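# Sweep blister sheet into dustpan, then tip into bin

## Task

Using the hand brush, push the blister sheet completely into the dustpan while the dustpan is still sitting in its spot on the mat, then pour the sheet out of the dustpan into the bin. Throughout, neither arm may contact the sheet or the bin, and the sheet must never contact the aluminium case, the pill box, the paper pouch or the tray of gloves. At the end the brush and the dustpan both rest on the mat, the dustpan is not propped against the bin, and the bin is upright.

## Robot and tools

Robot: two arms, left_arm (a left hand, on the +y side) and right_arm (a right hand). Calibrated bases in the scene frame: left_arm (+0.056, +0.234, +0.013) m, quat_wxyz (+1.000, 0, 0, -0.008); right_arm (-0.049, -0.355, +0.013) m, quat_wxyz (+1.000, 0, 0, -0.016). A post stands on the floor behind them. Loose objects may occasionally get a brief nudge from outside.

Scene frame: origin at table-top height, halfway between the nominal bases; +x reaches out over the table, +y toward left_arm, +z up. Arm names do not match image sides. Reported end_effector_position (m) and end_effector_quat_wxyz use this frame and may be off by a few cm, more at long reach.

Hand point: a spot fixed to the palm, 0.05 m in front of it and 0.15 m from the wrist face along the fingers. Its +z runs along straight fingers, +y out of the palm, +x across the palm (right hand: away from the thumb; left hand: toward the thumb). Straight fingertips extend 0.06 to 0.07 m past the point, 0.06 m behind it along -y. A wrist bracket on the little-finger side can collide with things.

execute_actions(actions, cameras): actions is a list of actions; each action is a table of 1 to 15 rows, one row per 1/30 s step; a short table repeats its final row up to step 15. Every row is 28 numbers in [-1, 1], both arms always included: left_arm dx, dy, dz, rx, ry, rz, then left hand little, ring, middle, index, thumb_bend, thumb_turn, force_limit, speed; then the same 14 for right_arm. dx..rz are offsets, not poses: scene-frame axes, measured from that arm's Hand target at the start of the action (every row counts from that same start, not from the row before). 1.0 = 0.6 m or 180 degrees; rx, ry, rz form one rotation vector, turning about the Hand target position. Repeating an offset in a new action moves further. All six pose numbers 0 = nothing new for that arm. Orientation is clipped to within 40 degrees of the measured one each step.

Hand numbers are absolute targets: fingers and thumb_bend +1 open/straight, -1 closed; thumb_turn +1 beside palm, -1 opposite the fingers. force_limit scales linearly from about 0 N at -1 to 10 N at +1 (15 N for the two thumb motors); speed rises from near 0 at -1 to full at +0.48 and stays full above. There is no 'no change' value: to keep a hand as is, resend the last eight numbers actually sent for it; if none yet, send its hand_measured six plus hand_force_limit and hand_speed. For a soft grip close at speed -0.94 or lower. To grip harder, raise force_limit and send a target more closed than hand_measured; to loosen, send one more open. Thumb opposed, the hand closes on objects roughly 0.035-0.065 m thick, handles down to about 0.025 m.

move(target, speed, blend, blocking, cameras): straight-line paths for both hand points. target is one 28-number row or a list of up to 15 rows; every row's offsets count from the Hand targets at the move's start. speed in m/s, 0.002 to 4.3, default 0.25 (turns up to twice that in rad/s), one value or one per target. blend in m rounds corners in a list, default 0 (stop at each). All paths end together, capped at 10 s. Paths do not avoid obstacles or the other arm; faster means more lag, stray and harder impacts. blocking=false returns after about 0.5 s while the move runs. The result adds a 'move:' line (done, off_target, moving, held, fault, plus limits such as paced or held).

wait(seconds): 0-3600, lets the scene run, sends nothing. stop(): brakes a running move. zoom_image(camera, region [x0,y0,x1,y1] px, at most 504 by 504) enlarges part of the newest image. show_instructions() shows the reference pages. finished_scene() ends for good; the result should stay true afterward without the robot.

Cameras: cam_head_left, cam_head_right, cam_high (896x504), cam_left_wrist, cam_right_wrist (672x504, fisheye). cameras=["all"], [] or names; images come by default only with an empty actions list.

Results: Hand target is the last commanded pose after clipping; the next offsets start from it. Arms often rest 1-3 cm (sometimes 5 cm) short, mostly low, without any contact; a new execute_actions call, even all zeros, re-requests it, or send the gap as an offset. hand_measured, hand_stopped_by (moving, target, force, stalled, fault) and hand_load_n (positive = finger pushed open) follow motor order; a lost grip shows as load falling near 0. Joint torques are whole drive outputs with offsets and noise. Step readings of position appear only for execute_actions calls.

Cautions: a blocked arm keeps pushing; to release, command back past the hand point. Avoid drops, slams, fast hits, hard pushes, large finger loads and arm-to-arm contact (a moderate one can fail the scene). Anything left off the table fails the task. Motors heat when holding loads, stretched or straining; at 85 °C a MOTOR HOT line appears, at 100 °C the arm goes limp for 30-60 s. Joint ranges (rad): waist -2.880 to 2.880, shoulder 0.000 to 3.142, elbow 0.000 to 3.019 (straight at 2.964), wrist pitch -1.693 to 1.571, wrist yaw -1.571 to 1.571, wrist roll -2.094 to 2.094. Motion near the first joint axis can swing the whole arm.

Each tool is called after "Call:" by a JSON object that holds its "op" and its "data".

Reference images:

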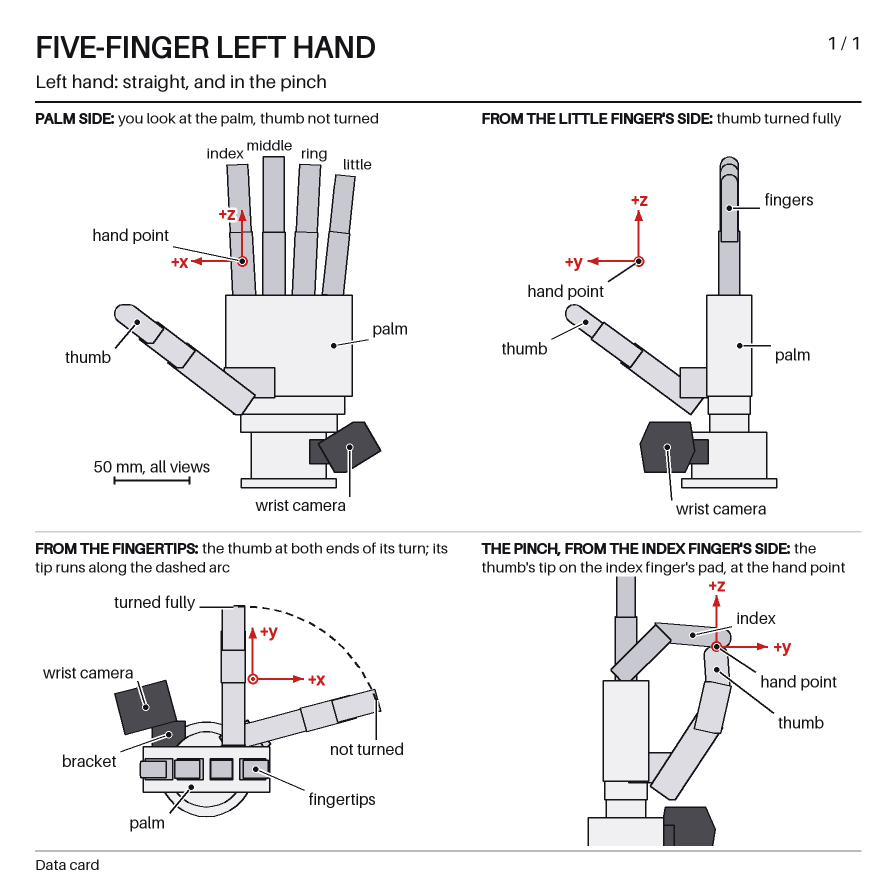

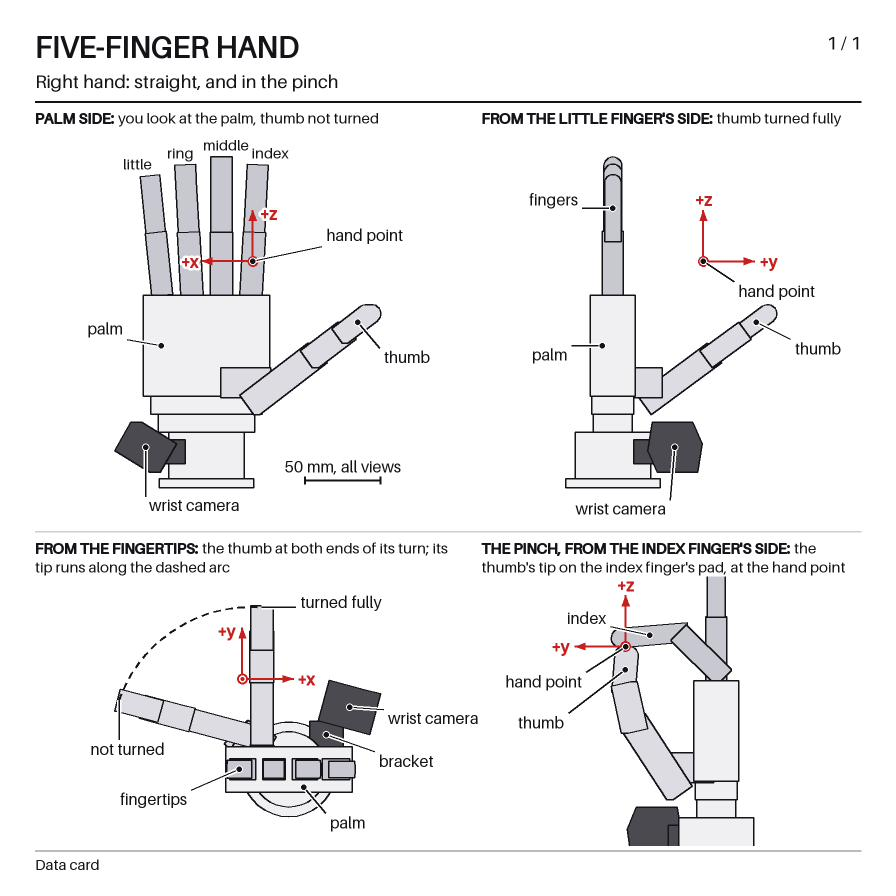

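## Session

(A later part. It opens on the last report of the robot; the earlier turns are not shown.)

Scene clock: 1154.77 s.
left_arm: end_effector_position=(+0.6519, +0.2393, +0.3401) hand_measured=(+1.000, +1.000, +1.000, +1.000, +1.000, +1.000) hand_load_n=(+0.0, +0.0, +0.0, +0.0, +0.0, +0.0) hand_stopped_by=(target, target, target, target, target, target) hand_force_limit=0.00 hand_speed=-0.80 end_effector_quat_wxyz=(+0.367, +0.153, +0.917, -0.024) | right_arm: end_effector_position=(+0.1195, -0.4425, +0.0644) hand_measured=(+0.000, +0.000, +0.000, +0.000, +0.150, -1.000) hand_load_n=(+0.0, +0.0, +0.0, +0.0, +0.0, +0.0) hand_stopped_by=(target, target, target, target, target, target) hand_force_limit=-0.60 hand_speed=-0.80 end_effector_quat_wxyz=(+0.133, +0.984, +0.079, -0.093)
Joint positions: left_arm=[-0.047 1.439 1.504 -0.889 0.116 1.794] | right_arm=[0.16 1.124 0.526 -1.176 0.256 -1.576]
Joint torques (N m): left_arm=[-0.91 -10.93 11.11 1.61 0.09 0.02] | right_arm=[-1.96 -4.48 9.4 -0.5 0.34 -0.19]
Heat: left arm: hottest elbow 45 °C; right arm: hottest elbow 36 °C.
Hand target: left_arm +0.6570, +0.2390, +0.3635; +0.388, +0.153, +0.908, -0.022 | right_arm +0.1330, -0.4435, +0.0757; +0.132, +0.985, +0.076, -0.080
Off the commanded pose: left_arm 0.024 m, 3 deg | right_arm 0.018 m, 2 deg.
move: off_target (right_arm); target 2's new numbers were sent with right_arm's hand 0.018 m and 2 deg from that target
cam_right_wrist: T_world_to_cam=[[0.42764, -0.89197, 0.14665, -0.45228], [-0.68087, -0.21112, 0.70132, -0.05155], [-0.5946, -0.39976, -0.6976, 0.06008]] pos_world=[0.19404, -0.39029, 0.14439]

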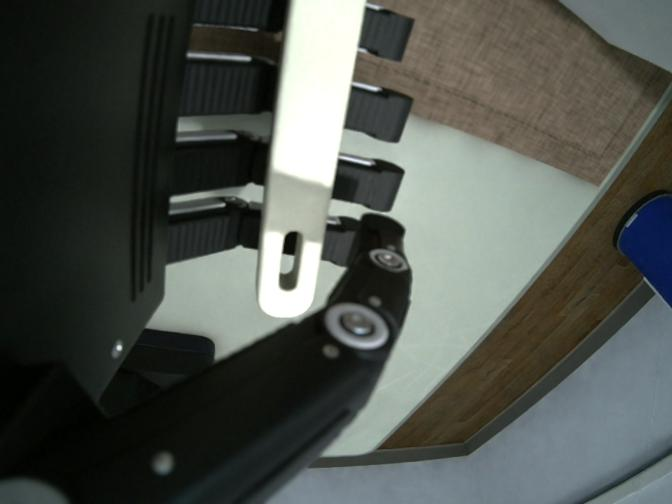

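Call:
{"op": "move", "data": {"target": [[0,0,0,0,0,0, 1,1,1,1,1,1,0,-0.8, 0,0,0,0,0,0, 0,0,0,0,-0.15,-1,-0.7,-0.88]], "speed": 0.05, "cameras": ["cam_right_wrist"]}}

Call:
{"op": "zoom_image", "data": {"camera": "cam_right_wrist", "region": [180, 0, 600, 400]}}

Scene clock: 1168.47 s.
left_arm: end_effector_position=(+0.6519, +0.2393, +0.3401) hand_measured=(+1.000, +1.000, +1.000, +1.000, +1.000, +1.000) hand_load_n=(+0.0, +0.0, +0.0, +0.0, +0.0, +0.0) hand_stopped_by=(target, target, target, target, target, target) hand_force_limit=0.00 hand_speed=-0.80 end_effector_quat_wxyz=(+0.367, +0.153, +0.917, -0.024) | right_arm: end_effector_position=(+0.1197, -0.4425, +0.0644) hand_measured=(+0.000, +0.000, +0.000, +0.000, -0.150, -1.000) hand_load_n=(+0.5, +0.0, +0.0, +0.0, +0.5, +0.0) hand_stopped_by=(target, target, target, target, target, target) hand_force_limit=-0.70 hand_speed=-0.88 end_effector_quat_wxyz=(+0.133, +0.983, +0.080, -0.093)
Joint positions: left_arm=[-0.047 1.439 1.504 -0.889 0.116 1.794] | right_arm=[0.16 1.124 0.526 -1.176 0.256 -1.579]
Joint torques (N m): left_arm=[-0.85 -11.11 11.14 1.51 0.1 0.03] | right_arm=[-1.9 -4.48 9.42 -0.51 0.32 -0.17]
Motor temperatures (°C): left_arm=[27 32 45 25 23 26] | right_arm=[24 26 38 24 28 25]
Heat: left arm: hottest elbow 45 °C; right arm: hottest elbow 38 °C.
Hand target: left_arm +0.6570, +0.2390, +0.3635; +0.388, +0.153, +0.908, -0.022 | right_arm +0.1330, -0.4434, +0.0757; +0.132, +0.985, +0.075, -0.080
Off the commanded pose: left_arm 0.024 m, 3 deg | right_arm 0.018 m, 2 deg.
move: done
cam_right_wrist: T_world_to_cam=[[0.42969, -0.89109, 0.14601, -0.45219], [-0.67997, -0.21291, 0.70165, -0.05238], [-0.59415, -0.40077, -0.6974, 0.05966]] pos_world=[0.19413, -0.39018, 0.14439]

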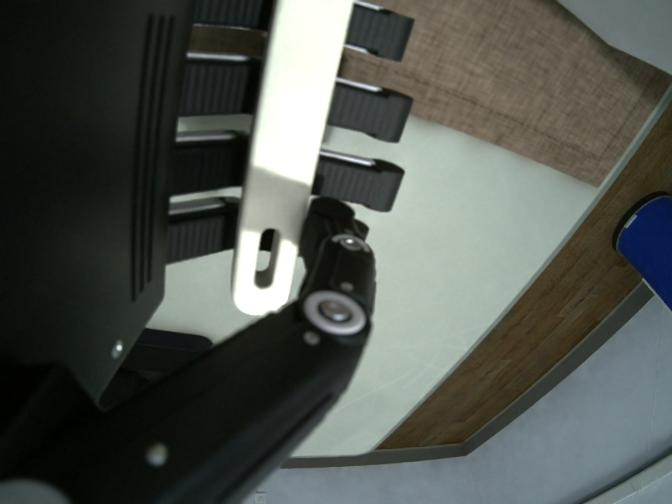

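Scaled by 1.200 from the camera's image (finer frame: 960x720).

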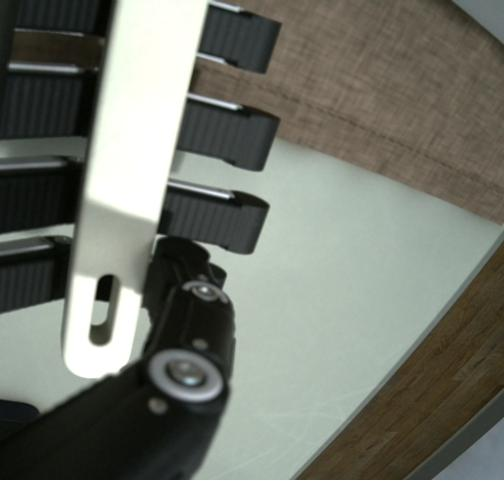

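Call:
{"op": "move", "data": {"target": [[0,0,0,0,0,0, 1,1,1,1,1,1,0,-0.8, 0,0,0,0,0,0, 0,0,0,0,-0.6,-1,-0.4,-0.88]], "speed": 0.05, "cameras": ["cam_right_wrist"]}}

Call:
{"op": "zoom_image", "data": {"camera": "cam_right_wrist", "region": [180, 0, 600, 400]}}

Scene clock: 1186.97 s.
left_arm: end_effector_position=(+0.6519, +0.2393, +0.3401) hand_measured=(+1.000, +1.000, +1.000, +1.000, +1.000, +1.000) hand_load_n=(+0.0, +0.0, +0.0, +0.0, +0.0, +0.0) hand_stopped_by=(target, target, target, target, target, target) hand_force_limit=0.00 hand_speed=-0.80 end_effector_quat_wxyz=(+0.367, +0.153, +0.917, -0.024) | right_arm: end_effector_position=(+0.1197, -0.4425, +0.0643) hand_measured=(+0.000, +0.000, +0.000, +0.000, -0.278, -1.000) hand_load_n=(+0.5, +0.0, +0.5, +0.5, +4.5, +1.0) hand_stopped_by=(target, target, target, target, force, target) hand_force_limit=-0.40 hand_speed=-0.88 end_effector_quat_wxyz=(+0.133, +0.983, +0.081, -0.093)
Joint positions: left_arm=[-0.047 1.439 1.504 -0.889 0.116 1.794] | right_arm=[0.16 1.124 0.526 -1.176 0.256 -1.579]
Joint torques (N m): left_arm=[-0.91 -10.99 11.21 1.62 0.1 0.03] | right_arm=[-1.96 -4.54 9.4 -0.5 0.33 -0.16]
Heat: left arm: hottest elbow 45 °C; right arm: hottest elbow 39 °C.
Hand target: left_arm +0.6570, +0.2390, +0.3635; +0.388, +0.153, +0.908, -0.022 | right_arm +0.1330, -0.4434, +0.0757; +0.132, +0.985, +0.076, -0.080
Off the commanded pose: left_arm 0.024 m, 3 deg | right_arm 0.017 m, 2 deg.
move: done
cam_right_wrist: T_world_to_cam=[[0.4304, -0.89078, 0.14584, -0.45217], [-0.67963, -0.21348, 0.7018, -0.05269], [-0.59402, -0.40117, -0.69729, 0.05947]] pos_world=[0.19413, -0.39018, 0.14438]

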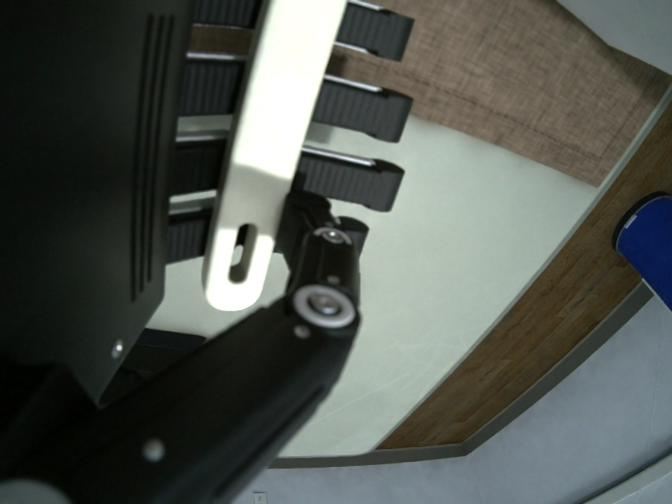

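Scaled by 1.200 from the camera's image (finer frame: 960x720).

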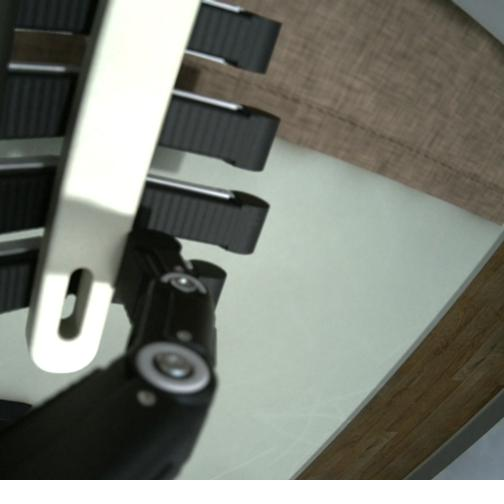

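Call:
{"op": "move", "data": {"target": [[0,0,0,0,0,0, 1,1,1,1,1,1,0,-0.8, 0,0,0,0,0,0, -0.7,-0.7,-0.1,-0.1,-0.6,-1,-0.4,-0.88]], "speed": 0.05, "cameras": ["cam_right_wrist","cam_high"]}}

Call:
{"op": "zoom_image", "data": {"camera": "cam_right_wrist", "region": [180, 0, 600, 400]}}

Scene clock: 1203.23 s.
left_arm: end_effector_position=(+0.6519, +0.2393, +0.3401) hand_measured=(+1.000, +1.000, +1.000, +1.000, +1.000, +1.000) hand_load_n=(+0.0, +0.0, +0.0, +0.0, +0.0, +0.0) hand_stopped_by=(target, target, target, target, target, target) hand_force_limit=0.00 hand_speed=-0.80 end_effector_quat_wxyz=(+0.367, +0.153, +0.917, -0.024) | right_arm: end_effector_position=(+0.1197, -0.4426, +0.0643) hand_measured=(-0.700, -0.700, -0.100, -0.100, -0.280, -1.000) hand_load_n=(+0.0, +0.0, +0.0, +0.0, +0.0, +0.0) hand_stopped_by=(target, target, target, target, force, target) hand_force_limit=-0.40 hand_speed=-0.88 end_effector_quat_wxyz=(+0.133, +0.983, +0.081, -0.093)
Joint positions: left_arm=[-0.047 1.439 1.504 -0.889 0.116 1.794] | right_arm=[0.159 1.124 0.526 -1.176 0.256 -1.58]
Joint torques (N m): left_arm=[-0.91 -11.16 11.12 1.57 0.08 0.01] | right_arm=[-1.96 -4.6 9.4 -0.49 0.33 -0.16]
Heat: left arm: hottest elbow 45 °C; right arm: hottest elbow 40 °C.
Hand target: left_arm +0.6570, +0.2390, +0.3635; +0.388, +0.153, +0.908, -0.022 | right_arm +0.1330, -0.4434, +0.0757; +0.132, +0.985, +0.076, -0.080
Off the commanded pose: left_arm 0.024 m, 3 deg | right_arm 0.017 m, 2 deg.
move: done
cam_right_wrist: T_world_to_cam=[[0.43035, -0.89082, 0.14571, -0.45225], [-0.67959, -0.2135, 0.70184, -0.05273], [-0.59411, -0.40106, -0.69727, 0.05948]] pos_world=[0.19413, -0.39028, 0.14438]
Images, in order (width x height): cam_high 896x504, cam_right_wrist 672x504.

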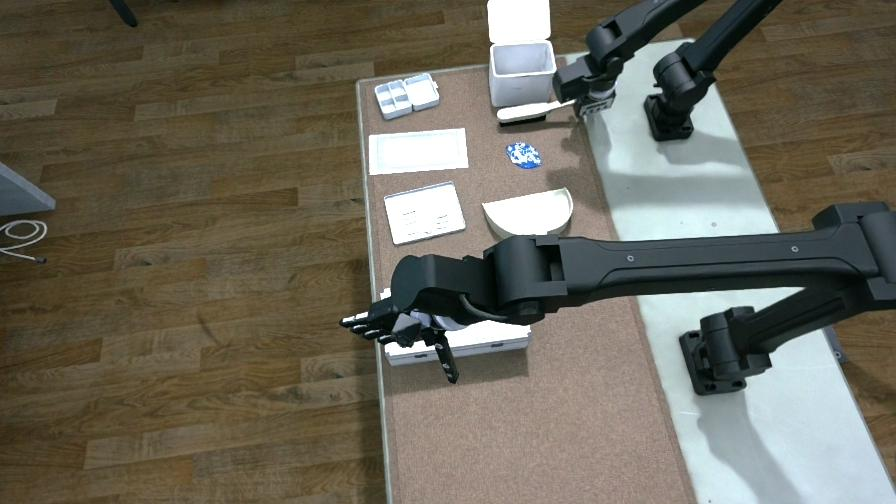

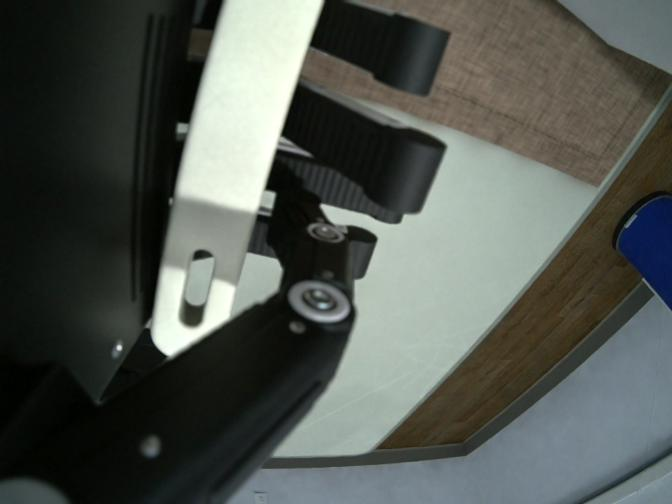

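Scaled by 1.200 from the camera's image (finer frame: 960x720).

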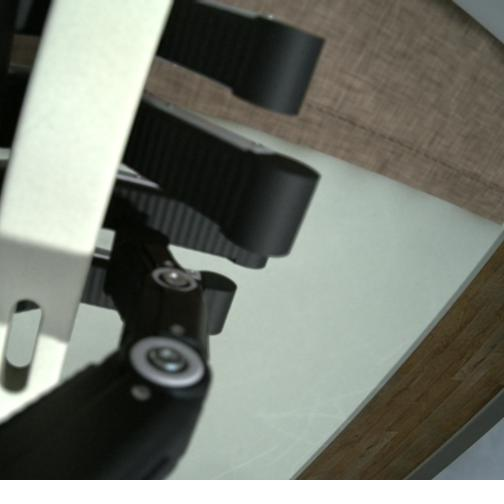

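Call:
{"op": "move", "data": {"target": [[0,0,0,0,0,0, 1,1,1,1,1,1,0,-0.8, 0,0,0,0,0,0, -0.7,-0.7,-0.1,-0.1,0.6,-1,-0.4,-0.7],[0,0,0,0,0,0, 1,1,1,1,1,1,0,-0.8, 0,0,0,0,0,0, 0.16,0.16,0.16,0.16,0.6,-1,-0.4,-0.75],[0,0,0,0,0,0, 1,1,1,1,1,1,0,-0.8, 0,0,0,-0.05,0,0, 0.16,0.16,0.16,0.16,0.6,-1,-0.4,-0.75]], "speed": 0.05, "cameras": ["cam_right_wrist","cam_high"]}}

Call:
{"op": "zoom_image", "data": {"camera": "cam_right_wrist", "region": [180, 0, 600, 400]}}

Call:
{"op": "zoom_image", "data": {"camera": "cam_high", "region": [460, 30, 660, 190]}}

Scene clock: 1255.77 s.
left_arm: end_effector_position=(+0.6519, +0.2393, +0.3401) hand_measured=(+1.000, +1.000, +1.000, +1.000, +1.000, +1.000) hand_load_n=(+0.0, +0.0, +0.0, +0.0, +0.0, +0.0) hand_stopped_by=(target, target, target, target, target, target) hand_force_limit=0.00 hand_speed=-0.80 end_effector_quat_wxyz=(+0.367, +0.153, +0.917, -0.024) | right_arm: end_effector_position=(+0.1215, -0.4480, +0.0719) hand_measured=(+0.160, +0.160, +0.160, +0.160, +0.600, -1.000) hand_load_n=(+0.5, +0.0, +0.0, +0.0, +0.0, +0.0) hand_stopped_by=(target, target, target, target, target, target) hand_force_limit=-0.40 hand_speed=-0.75 end_effector_quat_wxyz=(+0.207, +0.971, +0.069, -0.096)
Joint positions: left_arm=[-0.047 1.439 1.504 -0.889 0.116 1.794] | right_arm=[0.237 1.182 0.526 -1.176 0.385 -1.456]
Joint torques (N m): left_arm=[-0.85 -10.93 11.1 1.57 0.08 0.01] | right_arm=[-0.09 -3.43 8.17 -0.03 0.49 0.03]
Heat: left arm: hottest elbow 45 °C; right arm: hottest elbow 40 °C.
Hand target: left_arm +0.6570, +0.2390, +0.3635; +0.388, +0.153, +0.908, -0.022 | right_arm +0.1330, -0.4434, +0.0757; +0.209, +0.972, +0.069, -0.085
Off the commanded pose: left_arm 0.024 m, 3 deg | right_arm 0.013 m, 1 deg.
move: off_target (right_arm); target 2's new numbers were sent with right_arm's hand 0.017 m and 2 deg from that target
cam_right_wrist: T_world_to_cam=[[0.42266, -0.861, 0.28291, -0.45449], [-0.68584, -0.09981, 0.72087, -0.00763], [-0.59243, -0.49872, -0.6327, 0.01498]] pos_world=[0.19574, -0.38461, 0.14356]
Images, in order (width x height): cam_high 896x504, cam_right_wrist 672x504.

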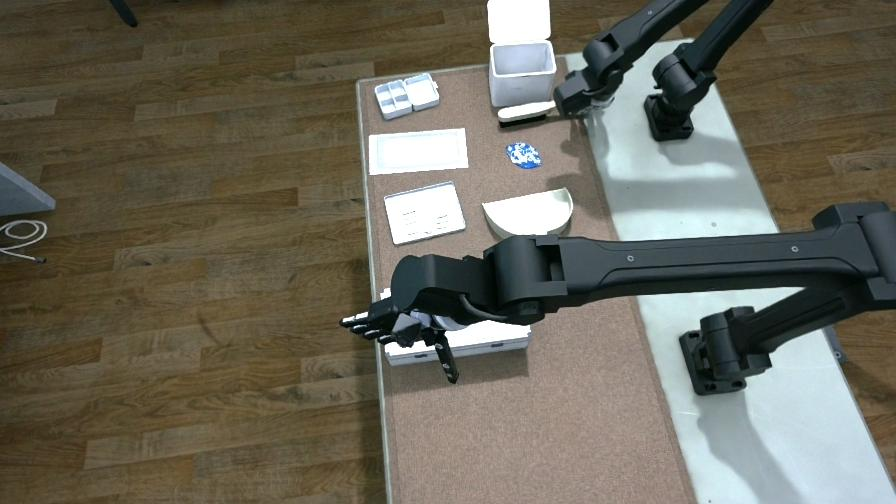

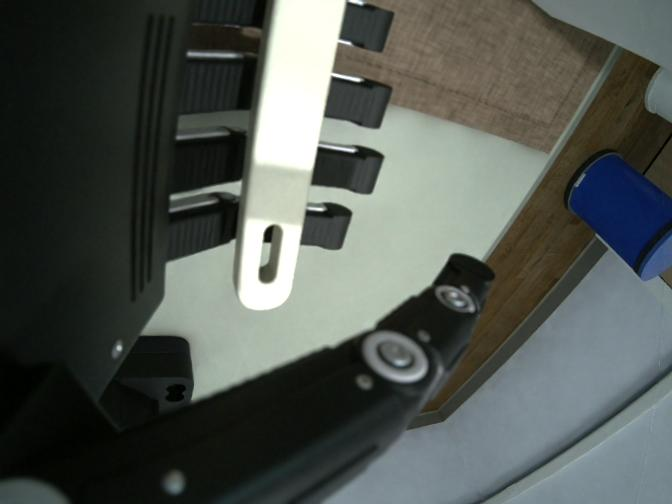

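Scaled by 1.200 from the camera's image (finer frame: 960x720).

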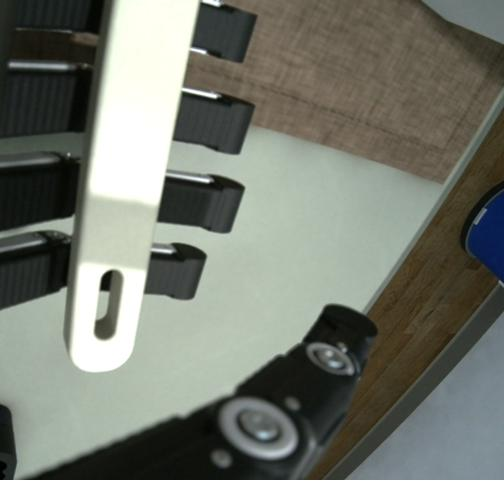

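Scaled by 2.520 from the camera's image (finer frame: 1280x720).

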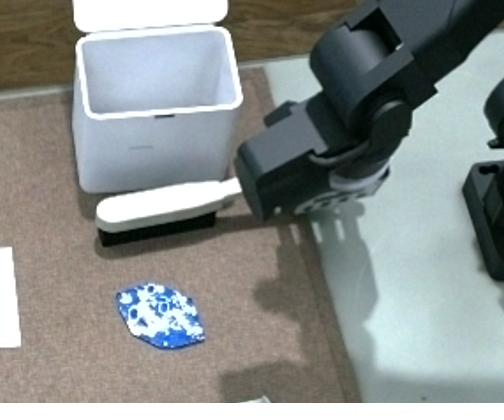

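Call:
{"op": "move", "data": {"target": [[0,0,0,0,0,0, 1,1,1,1,1,1,0,-0.8, 0.015,0.024,0,0,0,0, 0.16,0.16,0.16,0.16,0.6,-1,-0.4,-0.75]], "speed": 0.05, "cameras": ["cam_right_wrist"]}}

Scene clock: 1284.90 s.
left_arm: end_effector_position=(+0.6519, +0.2393, +0.3401) hand_measured=(+1.000, +1.000, +1.000, +1.000, +1.000, +1.000) hand_load_n=(+0.0, +0.0, +0.0, +0.0, -0.5, +0.0) hand_stopped_by=(target, target, target, target, target, target) hand_force_limit=0.00 hand_speed=-0.80 end_effector_quat_wxyz=(+0.367, +0.153, +0.917, -0.024) | right_arm: end_effector_position=(+0.1289, -0.4355, +0.0702) hand_measured=(+0.160, +0.160, +0.160, +0.160, +0.600, -1.000) hand_load_n=(+0.0, +0.0, +0.0, +0.0, +0.0, +0.0) hand_stopped_by=(target, target, target, target, target, target) hand_force_limit=-0.40 hand_speed=-0.75 end_effector_quat_wxyz=(+0.210, +0.970, +0.070, -0.095)
Joint positions: left_arm=[-0.047 1.439 1.504 -0.889 0.116 1.794] | right_arm=[0.286 1.223 0.549 -1.176 0.378 -1.405]
Joint torques (N m): left_arm=[-0.79 -11.22 11.15 1.55 0.09 0.02] | right_arm=[-0.15 -3.84 8.66 -0.35 0.27 0.03]
Heat: left arm: hottest elbow 46 °C; right arm: hottest elbow 39 °C.
Hand target: left_arm +0.6570, +0.2390, +0.3635; +0.388, +0.153, +0.908, -0.022 | right_arm +0.1421, -0.4290, +0.0757; +0.209, +0.972, +0.069, -0.085
Off the commanded pose: left_arm 0.024 m, 3 deg | right_arm 0.016 m, 1 deg.
move: off_target (right_arm)
cam_right_wrist: T_world_to_cam=[[0.42366, -0.85873, 0.28826, -0.44594], [-0.68647, -0.09675, 0.7207, 0.00134], [-0.591, -0.50321, -0.63048, 0.02231]] pos_world=[0.20303, -0.37159, 0.14165]

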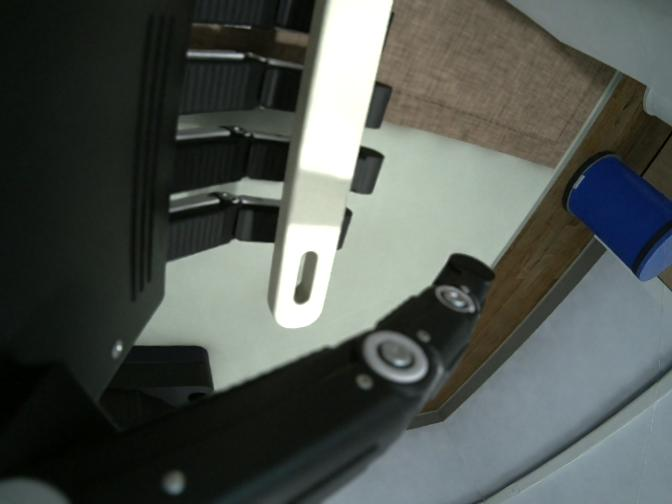

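Call:
{"op": "move", "data": {"target": [[0,0,0,0,0,0, 1,1,1,1,1,1,0,-0.8, 0,0.006,0,0,0,0.037, 0.16,0.16,0.16,0.16,0.6,-1,-0.4,-0.75]], "speed": 0.05, "cameras": ["cam_right_wrist"]}}

Scene clock: 1302.80 s.
left_arm: end_effector_position=(+0.6519, +0.2393, +0.3401) hand_measured=(+1.000, +1.000, +1.000, +1.000, +1.000, +1.000) hand_load_n=(+0.0, +0.0, +0.0, +0.0, +0.0, +0.0) hand_stopped_by=(target, target, target, target, target, target) hand_force_limit=0.00 hand_speed=-0.80 end_effector_quat_wxyz=(+0.367, +0.153, +0.917, -0.024) | right_arm: end_effector_position=(+0.1384, -0.4278, +0.0750) hand_measured=(+0.160, +0.160, +0.160, +0.160, +0.600, -1.000) hand_load_n=(+0.5, +0.0, +0.0, +0.0, +0.0, +0.0) hand_stopped_by=(target, target, target, target, target, target) hand_force_limit=-0.40 hand_speed=-0.75 end_effector_quat_wxyz=(+0.213, +0.967, +0.115, -0.080)
Joint positions: left_arm=[-0.047 1.439 1.504 -0.889 0.116 1.794] | right_arm=[0.338 1.196 0.549 -1.176 0.387 -1.45]
Joint torques (N m): left_arm=[-0.91 -11.16 11.14 1.57 0.09 0.01] | right_arm=[-0.09 -5.54 6.35 0.09 0.54 -0.19]
Heat: left arm: hottest elbow 46 °C; right arm: hottest elbow 39 °C.
Hand target: left_arm +0.6570, +0.2390, +0.3635; +0.388, +0.153, +0.908, -0.022 | right_arm +0.1420, -0.4254, +0.0756; +0.213, +0.966, +0.125, -0.073
Off the commanded pose: left_arm 0.024 m, 3 deg | right_arm 0.004 m, 2 deg.
move: done
cam_right_wrist: T_world_to_cam=[[0.50003, -0.81629, 0.28921, -0.4372], [-0.68102, -0.16435, 0.71358, -0.024], [-0.53495, -0.55377, -0.63809, 0.00585]] pos_world=[0.2054, -0.35758, 0.14731]

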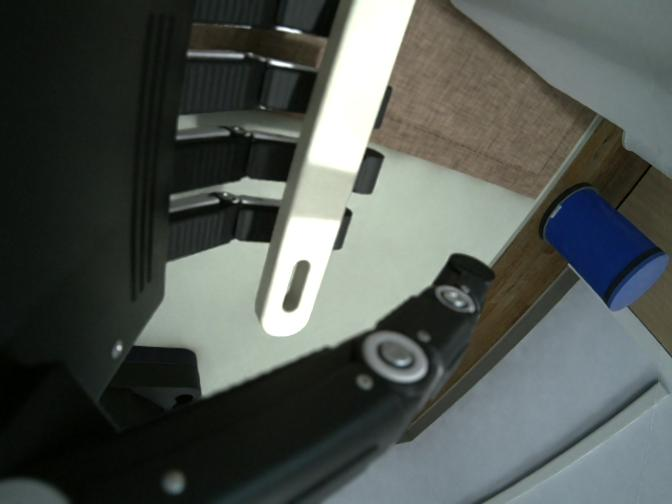

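Call:
{"op": "move", "data": {"target": [[0,0,0,0,0,0, 1,1,1,1,1,1,0,-0.8, 0,0.004,-0.003,0,0,0, 0.16,0.16,0.16,0.16,0.6,-1,-0.4,-0.75],[0,0,0,0,0,0, 1,1,1,1,1,1,0,-0.8, 0,0.004,-0.003,0,0,0, 0.16,0.16,0.16,0.16,-0.15,-1,-0.7,-0.85]], "speed": 0.05, "cameras": ["cam_right_wrist"]}}

Call:
{"op": "zoom_image", "data": {"camera": "cam_right_wrist", "region": [180, 0, 600, 400]}}

Scene clock: 1333.17 s.
left_arm: end_effector_position=(+0.6519, +0.2393, +0.3401) hand_measured=(+1.000, +1.000, +1.000, +1.000, +1.000, +1.000) hand_load_n=(+0.0, +0.0, +0.0, +0.0, +0.0, +0.0) hand_stopped_by=(target, target, target, target, target, target) hand_force_limit=0.00 hand_speed=-0.80 end_effector_quat_wxyz=(+0.367, +0.153, +0.917, -0.024) | right_arm: end_effector_position=(+0.1391, -0.4260, +0.0750) hand_measured=(+0.160, +0.160, +0.160, +0.160, -0.150, -1.000) hand_load_n=(+0.5, +0.0, +0.0, +0.5, +0.0, +0.0) hand_stopped_by=(target, target, target, target, target, target) hand_force_limit=-0.70 hand_speed=-0.85 end_effector_quat_wxyz=(+0.213, +0.966, +0.120, -0.079)
Joint positions: left_arm=[-0.047 1.439 1.504 -0.889 0.116 1.794] | right_arm=[0.348 1.196 0.549 -1.176 0.387 -1.45]
Joint torques (N m): left_arm=[-0.79 -10.81 11.18 1.55 0.11 0.02] | right_arm=[-0.15 -4.72 6.34 0.24 0.43 -0.09]
Heat: left arm: hottest elbow 46 °C; right arm: hottest elbow 38 °C.
Hand target: left_arm +0.6570, +0.2390, +0.3635; +0.388, +0.153, +0.908, -0.022 | right_arm +0.1420, -0.4230, +0.0738; +0.213, +0.966, +0.125, -0.073
Off the commanded pose: left_arm 0.024 m, 3 deg | right_arm 0.004 m, 1 deg.
move: done
cam_right_wrist: T_world_to_cam=[[0.50846, -0.81111, 0.28908, -0.43503], [-0.67921, -0.17143, 0.71364, -0.02644], [-0.52929, -0.5592, -0.63808, 0.0042]] pos_world=[0.20547, -0.35504, 0.14731]

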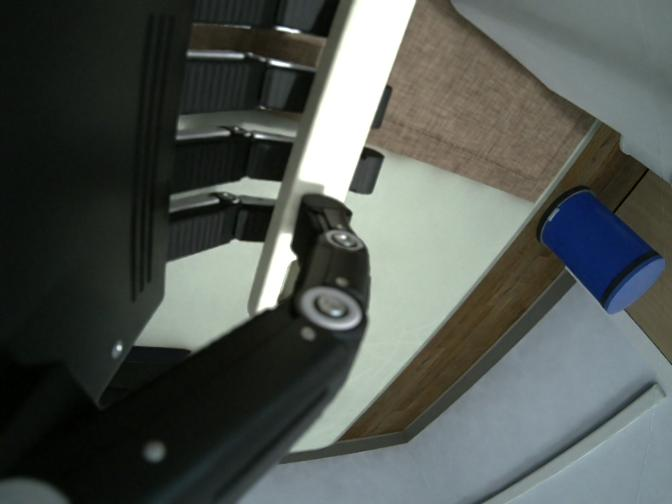

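Scaled by 1.200 from the camera's image (finer frame: 960x720).

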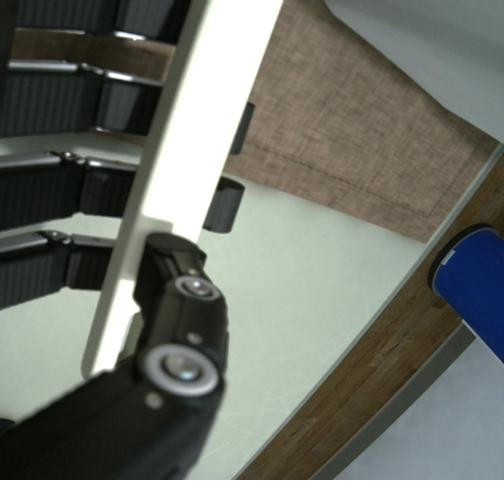

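Call:
{"op": "move", "data": {"target": [[0,0,0,0,0,0, 1,1,1,1,1,1,0,-0.8, 0,0,0,0,0,0, -0.2,-0.2,-0.2,-0.2,-0.15,-1,-0.3,-0.85]], "speed": 0.05, "cameras": ["cam_right_wrist","cam_high"]}}

Call:
{"op": "zoom_image", "data": {"camera": "cam_right_wrist", "region": [180, 0, 600, 400]}}

Call:
{"op": "zoom_image", "data": {"camera": "cam_high", "region": [460, 30, 660, 190]}}

Scene clock: 1352.57 s.
left_arm: end_effector_position=(+0.6519, +0.2393, +0.3401) hand_measured=(+1.000, +1.000, +1.000, +1.000, +1.000, +1.000) hand_load_n=(+0.0, +0.5, +0.0, +0.0, +0.0, +0.0) hand_stopped_by=(target, target, target, target, target, target) hand_force_limit=0.00 hand_speed=-0.80 end_effector_quat_wxyz=(+0.367, +0.153, +0.917, -0.024) | right_arm: end_effector_position=(+0.1391, -0.4258, +0.0749) hand_measured=(+0.066, -0.004, -0.032, -0.046, -0.150, -1.000) hand_load_n=(+0.0, +3.0, +8.0, +8.0, +3.5, +0.0) hand_stopped_by=(force, force, force, force, target, target) hand_force_limit=-0.30 hand_speed=-0.85 end_effector_quat_wxyz=(+0.213, +0.966, +0.120, -0.080)
Joint positions: left_arm=[-0.047 1.439 1.504 -0.889 0.116 1.794] | right_arm=[0.349 1.196 0.549 -1.176 0.387 -1.45]
Joint torques (N m): left_arm=[-1.14 -11.22 11.11 1.52 0.09 0] | right_arm=[-0.15 -4.84 6.34 0.25 0.49 -0.1]
Heat: left arm: hottest elbow 46 °C; right arm: hottest elbow 37 °C.
Hand target: left_arm +0.6570, +0.2390, +0.3635; +0.388, +0.153, +0.908, -0.022 | right_arm +0.1421, -0.4230, +0.0739; +0.213, +0.966, +0.125, -0.073
Off the commanded pose: left_arm 0.024 m, 3 deg | right_arm 0.004 m, 1 deg.
move: done
cam_right_wrist: T_world_to_cam=[[0.50897, -0.81107, 0.28829, -0.43482], [-0.67884, -0.17228, 0.71379, -0.02673], [-0.52926, -0.559, -0.63828, 0.00435]] pos_world=[0.20546, -0.35484, 0.14721]
Images, in order (width x height): cam_high 896x504, cam_right_wrist 672x504.

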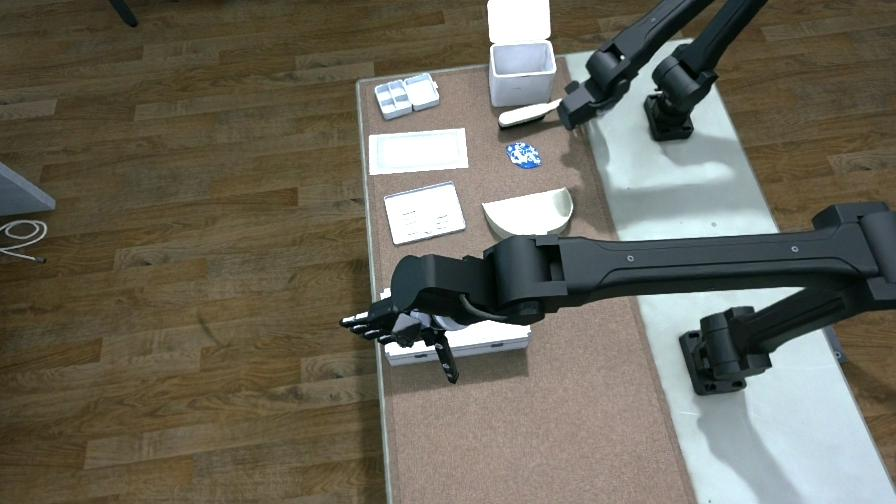

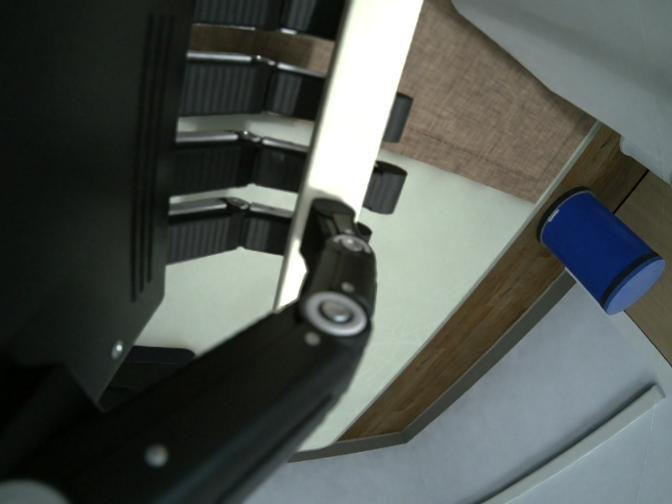

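Scaled by 1.200 from the camera's image (finer frame: 960x720).

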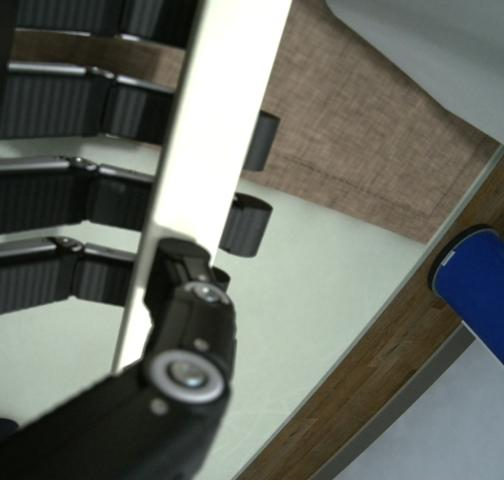

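Scaled by 2.520 from the camera's image (finer frame: 1280x720).

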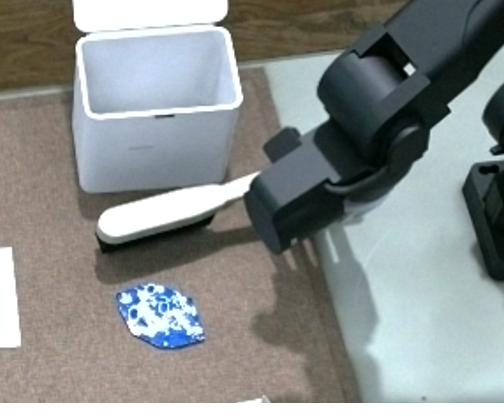

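Call:
{"op": "move", "data": {"target": [[0,0,0,0,0,0, 1,1,1,1,1,1,0,-0.8, 0,0.0,0.04,0,0,0, -0.2,-0.2,-0.2,-0.2,-0.15,-1,-0.3,-0.85]], "speed": 0.05, "cameras": ["all"]}}

Call:
{"op": "zoom_image", "data": {"camera": "cam_high", "region": [460, 30, 660, 190]}}

Call:
{"op": "zoom_image", "data": {"camera": "cam_head_left", "region": [440, 180, 580, 300]}}

Call:
{"op": "zoom_image", "data": {"camera": "cam_head_right", "region": [440, 180, 580, 300]}}

Scene clock: 1375.23 s.
left_arm: end_effector_position=(+0.6519, +0.2393, +0.3401) hand_measured=(+1.000, +1.000, +1.000, +1.000, +1.000, +1.000) hand_load_n=(+0.0, +0.0, +0.0, +0.0, +0.0, +0.0) hand_stopped_by=(target, target, target, target, target, target) hand_force_limit=0.00 hand_speed=-0.80 end_effector_quat_wxyz=(+0.367, +0.153, +0.917, -0.024) | right_arm: end_effector_position=(+0.1285, -0.4293, +0.0869) hand_measured=(+0.066, -0.004, -0.032, -0.046, -0.150, -1.000) hand_load_n=(+0.0, +3.0, +7.5, +8.0, +3.0, +0.0) hand_stopped_by=(force, force, force, force, target, target) hand_force_limit=-0.30 hand_speed=-0.85 end_effector_quat_wxyz=(+0.215, +0.965, +0.122, -0.089)
Joint positions: left_arm=[-0.047 1.439 1.504 -0.889 0.116 1.794] | right_arm=[0.349 1.152 0.549 -1.241 0.387 -1.45]
Joint torques (N m): left_arm=[-0.73 -10.99 11.08 1.51 0.09 0.02] | right_arm=[-0.15 -5.01 9.16 -0.65 0.48 -0.1]
Heat: left arm: hottest elbow 46 °C; right arm: hottest elbow 36 °C.
Hand target: left_arm +0.6570, +0.2390, +0.3635; +0.388, +0.153, +0.908, -0.022 | right_arm +0.1421, -0.4230, +0.0979; +0.213, +0.966, +0.125, -0.073
Off the commanded pose: left_arm 0.024 m, 3 deg | right_arm 0.018 m, 2 deg.
move: off_target (right_arm)
cam_right_wrist: T_world_to_cam=[[0.5145, -0.80924, 0.28359, -0.43518], [-0.66499, -0.16774, 0.72777, -0.04418], [-0.54137, -0.56302, -0.62444, 0.0031]] pos_world=[0.1962, -0.35783, 0.15751]

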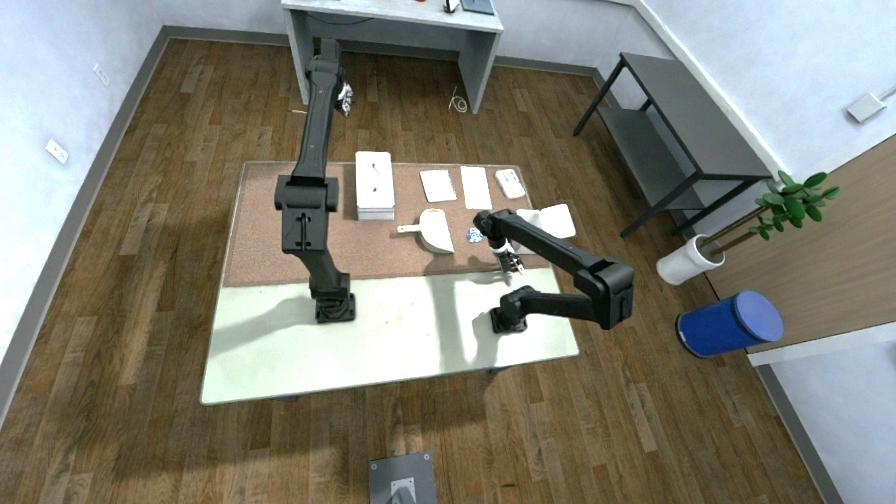

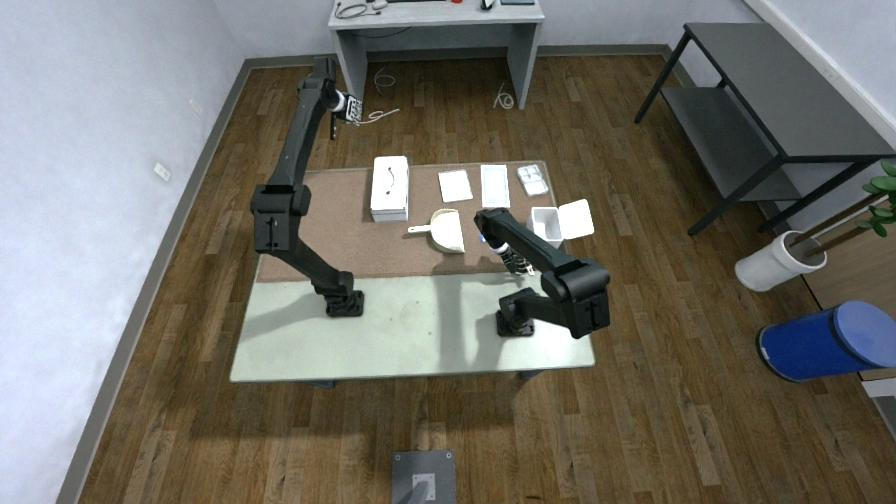

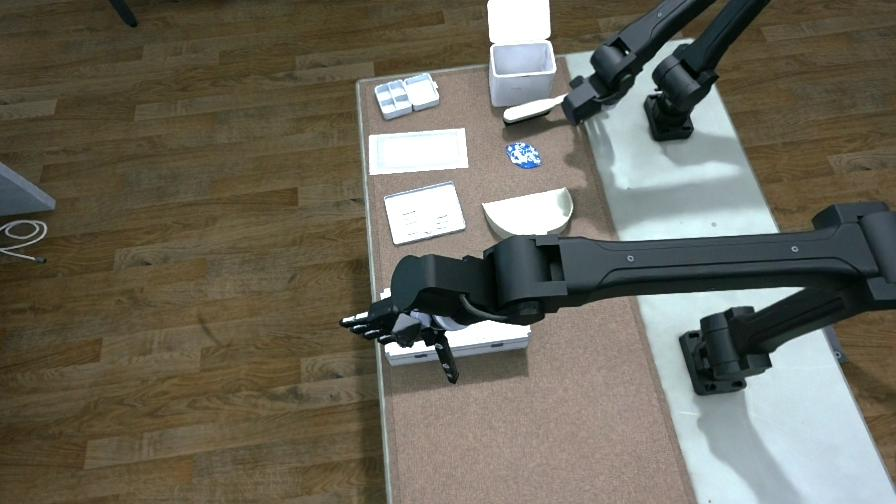

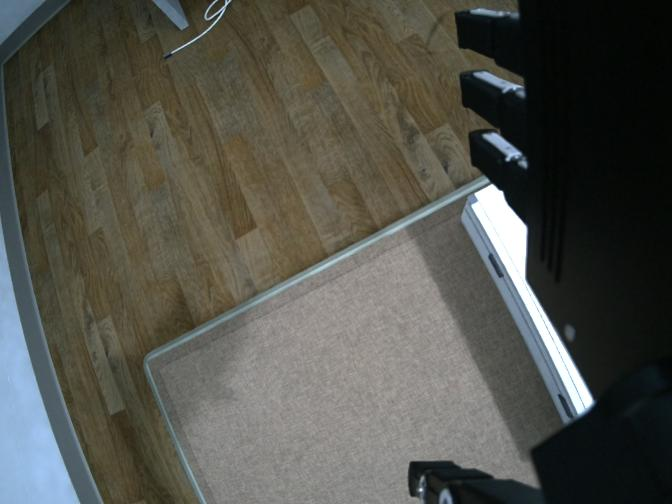

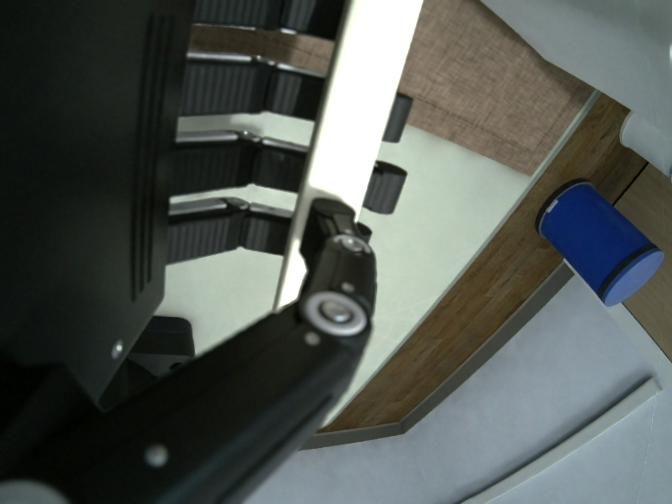

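Scaled by 2.520 from the camera's image (finer frame: 1280x720).

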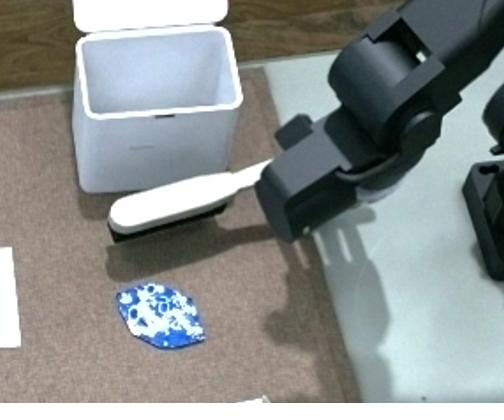

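Scaled by 3.600 from the camera's image (finer frame: 1280x720).

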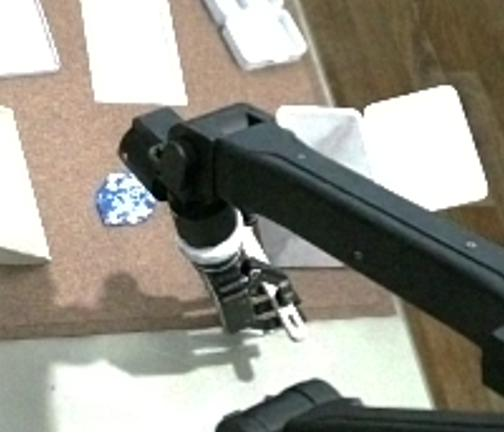

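Scaled by 3.600 from the camera's image (finer frame: 1280x720).

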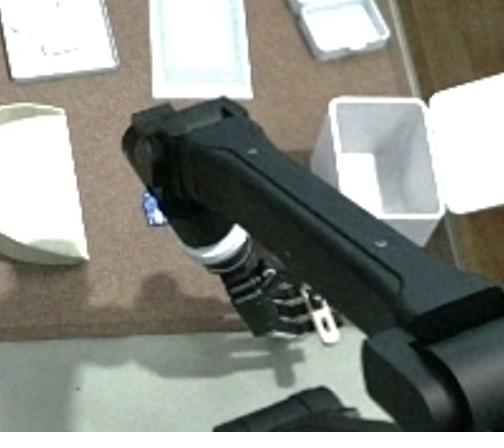

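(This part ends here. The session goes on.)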